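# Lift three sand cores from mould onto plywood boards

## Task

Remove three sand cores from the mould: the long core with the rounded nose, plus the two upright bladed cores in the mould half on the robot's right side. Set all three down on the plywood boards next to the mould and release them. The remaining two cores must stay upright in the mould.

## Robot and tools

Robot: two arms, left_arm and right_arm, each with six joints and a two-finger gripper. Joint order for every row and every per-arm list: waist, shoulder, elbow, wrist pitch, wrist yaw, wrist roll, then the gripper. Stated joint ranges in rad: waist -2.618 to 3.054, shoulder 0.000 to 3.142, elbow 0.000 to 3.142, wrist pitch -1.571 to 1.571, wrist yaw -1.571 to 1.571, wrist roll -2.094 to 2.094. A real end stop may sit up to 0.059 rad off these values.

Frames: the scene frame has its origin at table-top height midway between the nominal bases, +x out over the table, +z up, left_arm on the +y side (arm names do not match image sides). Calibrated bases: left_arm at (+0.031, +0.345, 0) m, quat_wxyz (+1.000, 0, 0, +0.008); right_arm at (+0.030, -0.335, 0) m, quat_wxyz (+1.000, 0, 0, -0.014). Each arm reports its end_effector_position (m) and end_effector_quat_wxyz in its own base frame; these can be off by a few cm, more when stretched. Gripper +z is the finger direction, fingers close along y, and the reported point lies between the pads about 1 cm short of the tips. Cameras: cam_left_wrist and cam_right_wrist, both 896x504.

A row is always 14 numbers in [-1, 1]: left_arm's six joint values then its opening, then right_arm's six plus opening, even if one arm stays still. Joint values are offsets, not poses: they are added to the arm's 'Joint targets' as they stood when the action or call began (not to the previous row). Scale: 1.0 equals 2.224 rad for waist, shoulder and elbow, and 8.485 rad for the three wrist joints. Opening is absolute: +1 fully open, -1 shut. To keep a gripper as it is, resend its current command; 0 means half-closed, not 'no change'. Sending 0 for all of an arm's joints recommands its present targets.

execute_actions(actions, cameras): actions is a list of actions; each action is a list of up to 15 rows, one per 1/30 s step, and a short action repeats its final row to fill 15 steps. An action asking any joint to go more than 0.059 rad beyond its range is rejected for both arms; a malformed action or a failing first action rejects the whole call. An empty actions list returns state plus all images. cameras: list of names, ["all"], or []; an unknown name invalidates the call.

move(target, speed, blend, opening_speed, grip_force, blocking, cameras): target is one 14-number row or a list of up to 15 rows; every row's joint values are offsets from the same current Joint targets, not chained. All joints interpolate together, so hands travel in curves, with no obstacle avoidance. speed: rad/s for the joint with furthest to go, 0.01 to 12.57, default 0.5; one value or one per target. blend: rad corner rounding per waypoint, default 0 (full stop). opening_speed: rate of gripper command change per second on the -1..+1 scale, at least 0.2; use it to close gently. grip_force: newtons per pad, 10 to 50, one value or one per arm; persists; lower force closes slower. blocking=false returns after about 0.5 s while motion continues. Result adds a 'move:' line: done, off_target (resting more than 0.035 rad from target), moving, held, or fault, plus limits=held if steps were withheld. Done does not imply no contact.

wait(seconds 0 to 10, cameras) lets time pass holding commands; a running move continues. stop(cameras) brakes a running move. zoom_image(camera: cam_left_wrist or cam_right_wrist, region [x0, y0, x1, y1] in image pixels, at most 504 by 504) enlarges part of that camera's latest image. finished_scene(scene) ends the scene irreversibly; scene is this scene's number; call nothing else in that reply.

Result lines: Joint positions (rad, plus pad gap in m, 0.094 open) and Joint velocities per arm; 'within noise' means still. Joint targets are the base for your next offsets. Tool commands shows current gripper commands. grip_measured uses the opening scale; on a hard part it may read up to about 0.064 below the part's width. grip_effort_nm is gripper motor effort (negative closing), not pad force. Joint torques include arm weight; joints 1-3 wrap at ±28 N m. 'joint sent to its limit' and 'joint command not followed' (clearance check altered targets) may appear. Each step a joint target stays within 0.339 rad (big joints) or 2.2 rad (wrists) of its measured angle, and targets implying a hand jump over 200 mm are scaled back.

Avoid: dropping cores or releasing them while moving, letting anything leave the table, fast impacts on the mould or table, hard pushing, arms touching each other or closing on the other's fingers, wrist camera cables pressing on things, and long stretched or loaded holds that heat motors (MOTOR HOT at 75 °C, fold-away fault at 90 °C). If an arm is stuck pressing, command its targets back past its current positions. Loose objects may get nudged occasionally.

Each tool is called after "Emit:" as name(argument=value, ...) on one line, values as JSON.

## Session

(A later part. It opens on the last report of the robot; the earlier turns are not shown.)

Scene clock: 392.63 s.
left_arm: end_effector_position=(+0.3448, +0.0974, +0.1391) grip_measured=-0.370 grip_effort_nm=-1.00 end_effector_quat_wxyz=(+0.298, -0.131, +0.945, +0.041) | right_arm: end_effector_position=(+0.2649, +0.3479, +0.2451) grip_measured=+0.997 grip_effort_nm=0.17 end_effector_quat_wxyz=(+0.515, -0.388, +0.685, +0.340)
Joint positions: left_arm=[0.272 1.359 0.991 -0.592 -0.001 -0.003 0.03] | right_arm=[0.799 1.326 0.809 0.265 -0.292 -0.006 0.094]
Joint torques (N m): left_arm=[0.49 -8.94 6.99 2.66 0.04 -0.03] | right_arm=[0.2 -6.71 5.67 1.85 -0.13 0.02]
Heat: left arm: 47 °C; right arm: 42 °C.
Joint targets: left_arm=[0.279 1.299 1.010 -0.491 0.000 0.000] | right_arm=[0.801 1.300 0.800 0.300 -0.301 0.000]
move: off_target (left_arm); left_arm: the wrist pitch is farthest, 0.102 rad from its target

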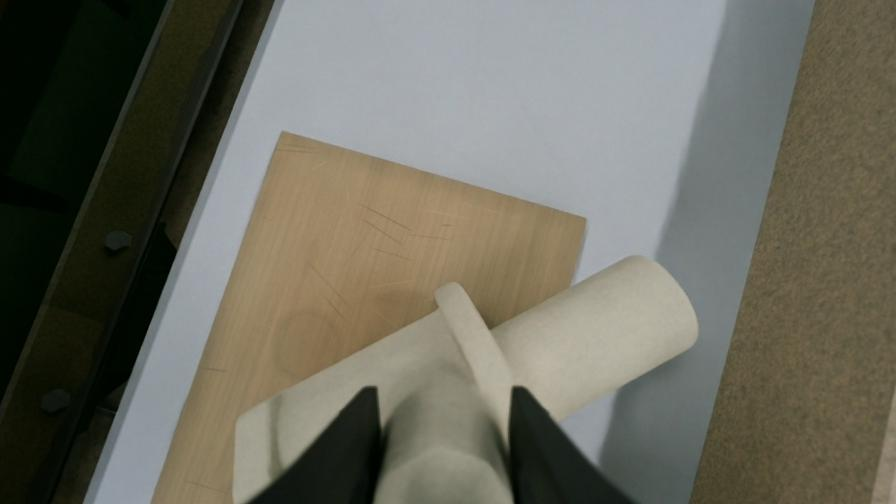

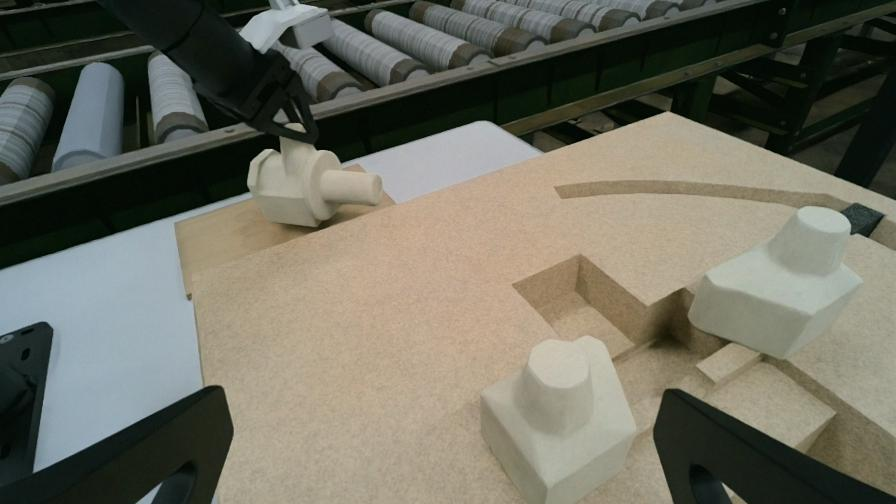

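Emit:
move(target=[0.031,0.0,-0.0126,0.0092,0,0,-0.7,0,0,0,0,0,0,1], speed=0.1, cameras=["cam_right_wrist"])

Emit:
zoom_image(camera="cam_right_wrist", region=[200, 100, 420, 250])

Scene clock: 397.63 s.
left_arm: end_effector_position=(+0.3447, +0.1234, +0.1391) grip_measured=-0.370 grip_effort_nm=-0.99 end_effector_quat_wxyz=(+0.316, -0.162, +0.933, +0.054) | right_arm: end_effector_position=(+0.2649, +0.3479, +0.2451) grip_measured=+0.997 grip_effort_nm=0.17 end_effector_quat_wxyz=(+0.515, -0.388, +0.685, +0.340)
Joint positions: left_arm=[0.341 1.359 0.966 -0.524 0 -0.003 0.03] | right_arm=[0.799 1.326 0.809 0.265 -0.292 -0.006 0.094]
Joint torques (N m): left_arm=[0.58 -9.06 6.74 2.83 0.04 -0.04] | right_arm=[0.2 -6.72 5.65 1.85 -0.13 0.02]
Heat: left arm: 46 °C; right arm: 42 °C.
Joint targets: left_arm=[0.347 1.299 0.982 -0.412 0.000 0.000] | right_arm=[0.801 1.300 0.800 0.300 -0.301 0.000]
move: off_target (left_arm); left_arm: the wrist pitch is farthest, 0.111 rad from its target
Images, in order (width x height): cam_right_wrist 896x504.

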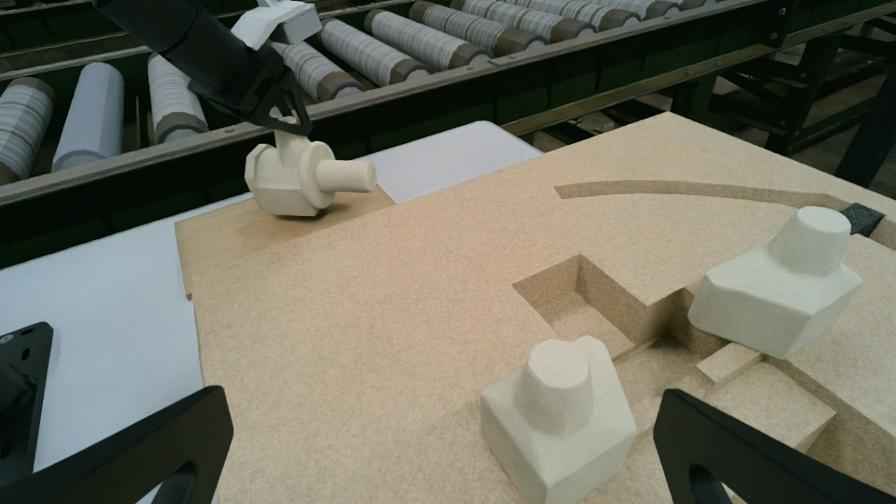

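Scaled by 2.291.

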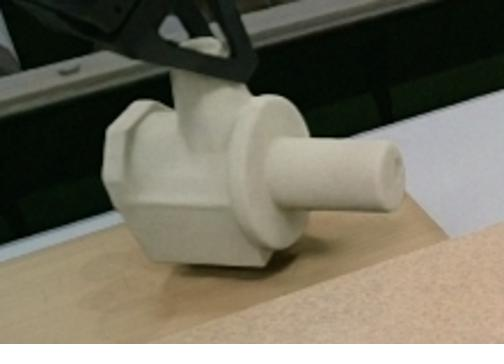

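Emit:
move(target=[0,0.004,-0.022,0.006,0,0,-0.7,0,0,0,0,0,0,1], speed=0.06, cameras=["cam_right_wrist"])

Emit:
zoom_image(camera="cam_right_wrist", region=[200, 100, 420, 250])

Scene clock: 402.33 s.
left_arm: end_effector_position=(+0.3429, +0.1228, +0.1273) grip_measured=-0.370 grip_effort_nm=-1.00 end_effector_quat_wxyz=(+0.317, -0.162, +0.933, +0.054) | right_arm: end_effector_position=(+0.2649, +0.3479, +0.2451) grip_measured=+0.997 grip_effort_nm=0.17 end_effector_quat_wxyz=(+0.515, -0.388, +0.685, +0.340)
Joint positions: left_arm=[0.341 1.359 0.917 -0.473 0 -0.003 0.03] | right_arm=[0.799 1.326 0.809 0.265 -0.292 -0.006 0.094]
Joint torques (N m): left_arm=[0.61 -8.27 6.72 2.82 0.02 -0.02] | right_arm=[0.2 -6.72 5.68 1.85 -0.12 0.02]
Heat: left arm: 45 °C; right arm: 42 °C.
Joint targets: left_arm=[0.347 1.308 0.933 -0.361 0.000 0.000] | right_arm=[0.801 1.300 0.800 0.300 -0.301 0.000]
move: off_target (left_arm); left_arm: the wrist pitch is farthest, 0.112 rad from its target
Images, in order (width x height): cam_right_wrist 896x504.

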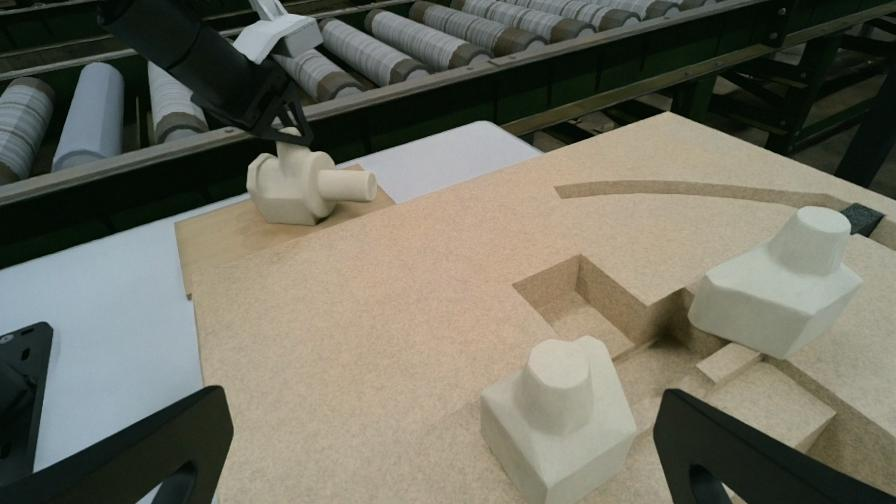

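Scaled by 2.291.

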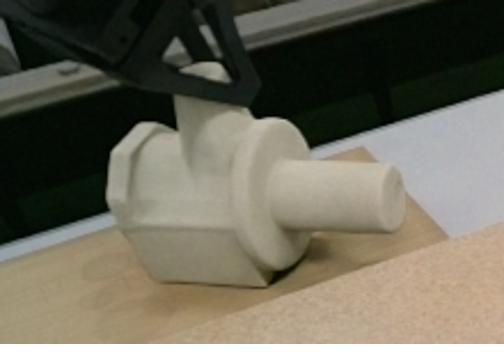

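Nearly touching. One more small step then release.

Emit:
move(target=[0,0.003,-0.016,0.004,0,0,-0.7,0,0,0,0,0,0,1], speed=0.05)

Emit:
move(target=[0,0,0,0,0,0,0.2,0,0,0,0,0,0,1], opening_speed=0.3, cameras=["all"])

Scene clock: 405.73 s.
left_arm: end_effector_position=(+0.3469, +0.1243, +0.1251) grip_measured=-0.371 grip_effort_nm=-1.00 end_effector_quat_wxyz=(+0.330, -0.161, +0.928, +0.057) | right_arm: end_effector_position=(+0.2649, +0.3479, +0.2451) grip_measured=+0.997 grip_effort_nm=0.17 end_effector_quat_wxyz=(+0.515, -0.388, +0.685, +0.340)
Joint positions: left_arm=[0.341 1.359 0.89 -0.418 -0.001 -0.003 0.03] | right_arm=[0.799 1.326 0.809 0.265 -0.292 -0.006 0.094]
Joint torques (N m): left_arm=[0.51 -7.86 5.96 2.64 0.01 -0.03] | right_arm=[0.2 -6.71 5.67 1.84 -0.13 0.03]
Heat: left arm: 46 °C; right arm: 42 °C.
Joint targets: left_arm=[0.347 1.315 0.898 -0.328 0.000 0.000] | right_arm=[0.801 1.300 0.800 0.300 -0.301 0.000]
move: off_target (left_arm); left_arm: the wrist pitch is farthest, 0.091 rad from its target

Scene clock: 408.93 s.
left_arm: end_effector_position=(+0.3587, +0.1284, +0.1431) grip_measured=+0.198 grip_effort_nm=0.15 end_effector_quat_wxyz=(+0.370, -0.158, +0.913, +0.064) | right_arm: end_effector_position=(+0.2649, +0.3479, +0.2451) grip_measured=+0.997 grip_effort_nm=0.18 end_effector_quat_wxyz=(+0.515, -0.388, +0.685, +0.340)
Joint positions: left_arm=[0.341 1.341 0.89 -0.35 -0.001 -0.003 0.056] | right_arm=[0.799 1.326 0.809 0.265 -0.292 -0.006 0.094]
Joint torques (N m): left_arm=[0.5 -6.35 6.04 2.02 0.04 -0.03] | right_arm=[0.2 -6.72 5.67 1.85 -0.13 0.03]
Heat: left arm: 46 °C; right arm: 42 °C.
Joint targets: left_arm=[0.347 1.315 0.898 -0.328 0.000 0.000] | right_arm=[0.801 1.300 0.800 0.300 -0.301 0.000]
move: done

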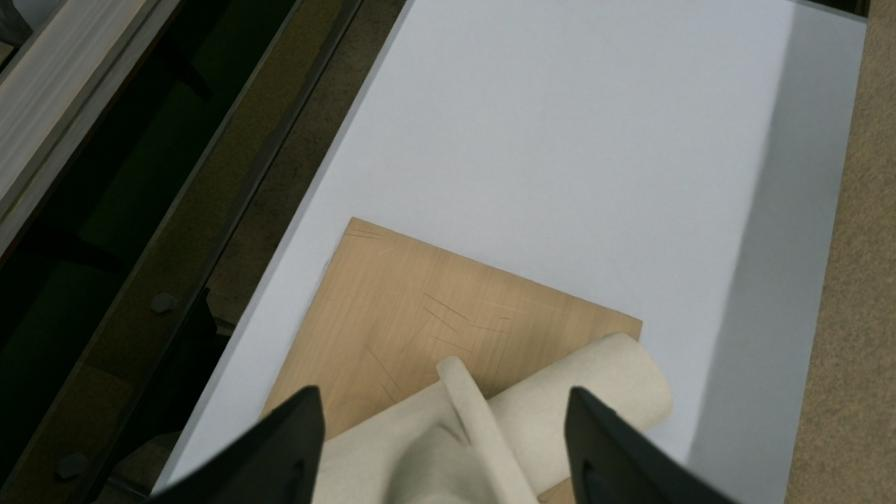

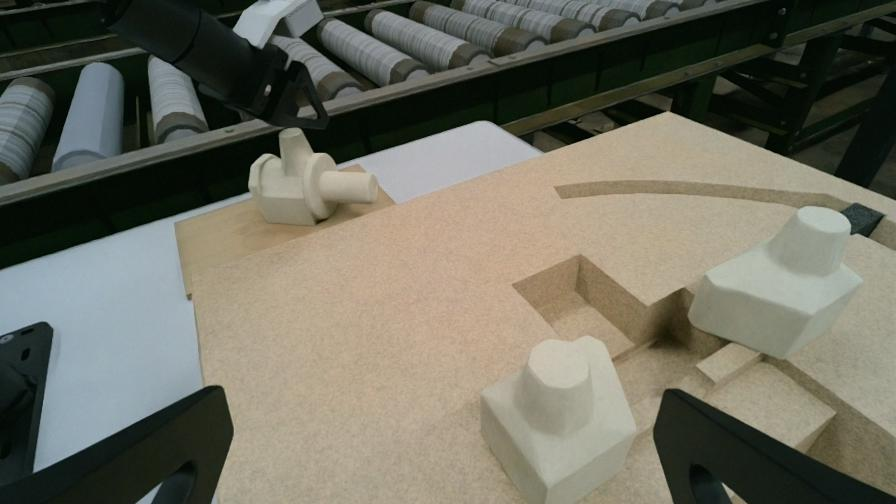

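Emit:
finished_scene(scene=1)

The scene is finished: the task was done.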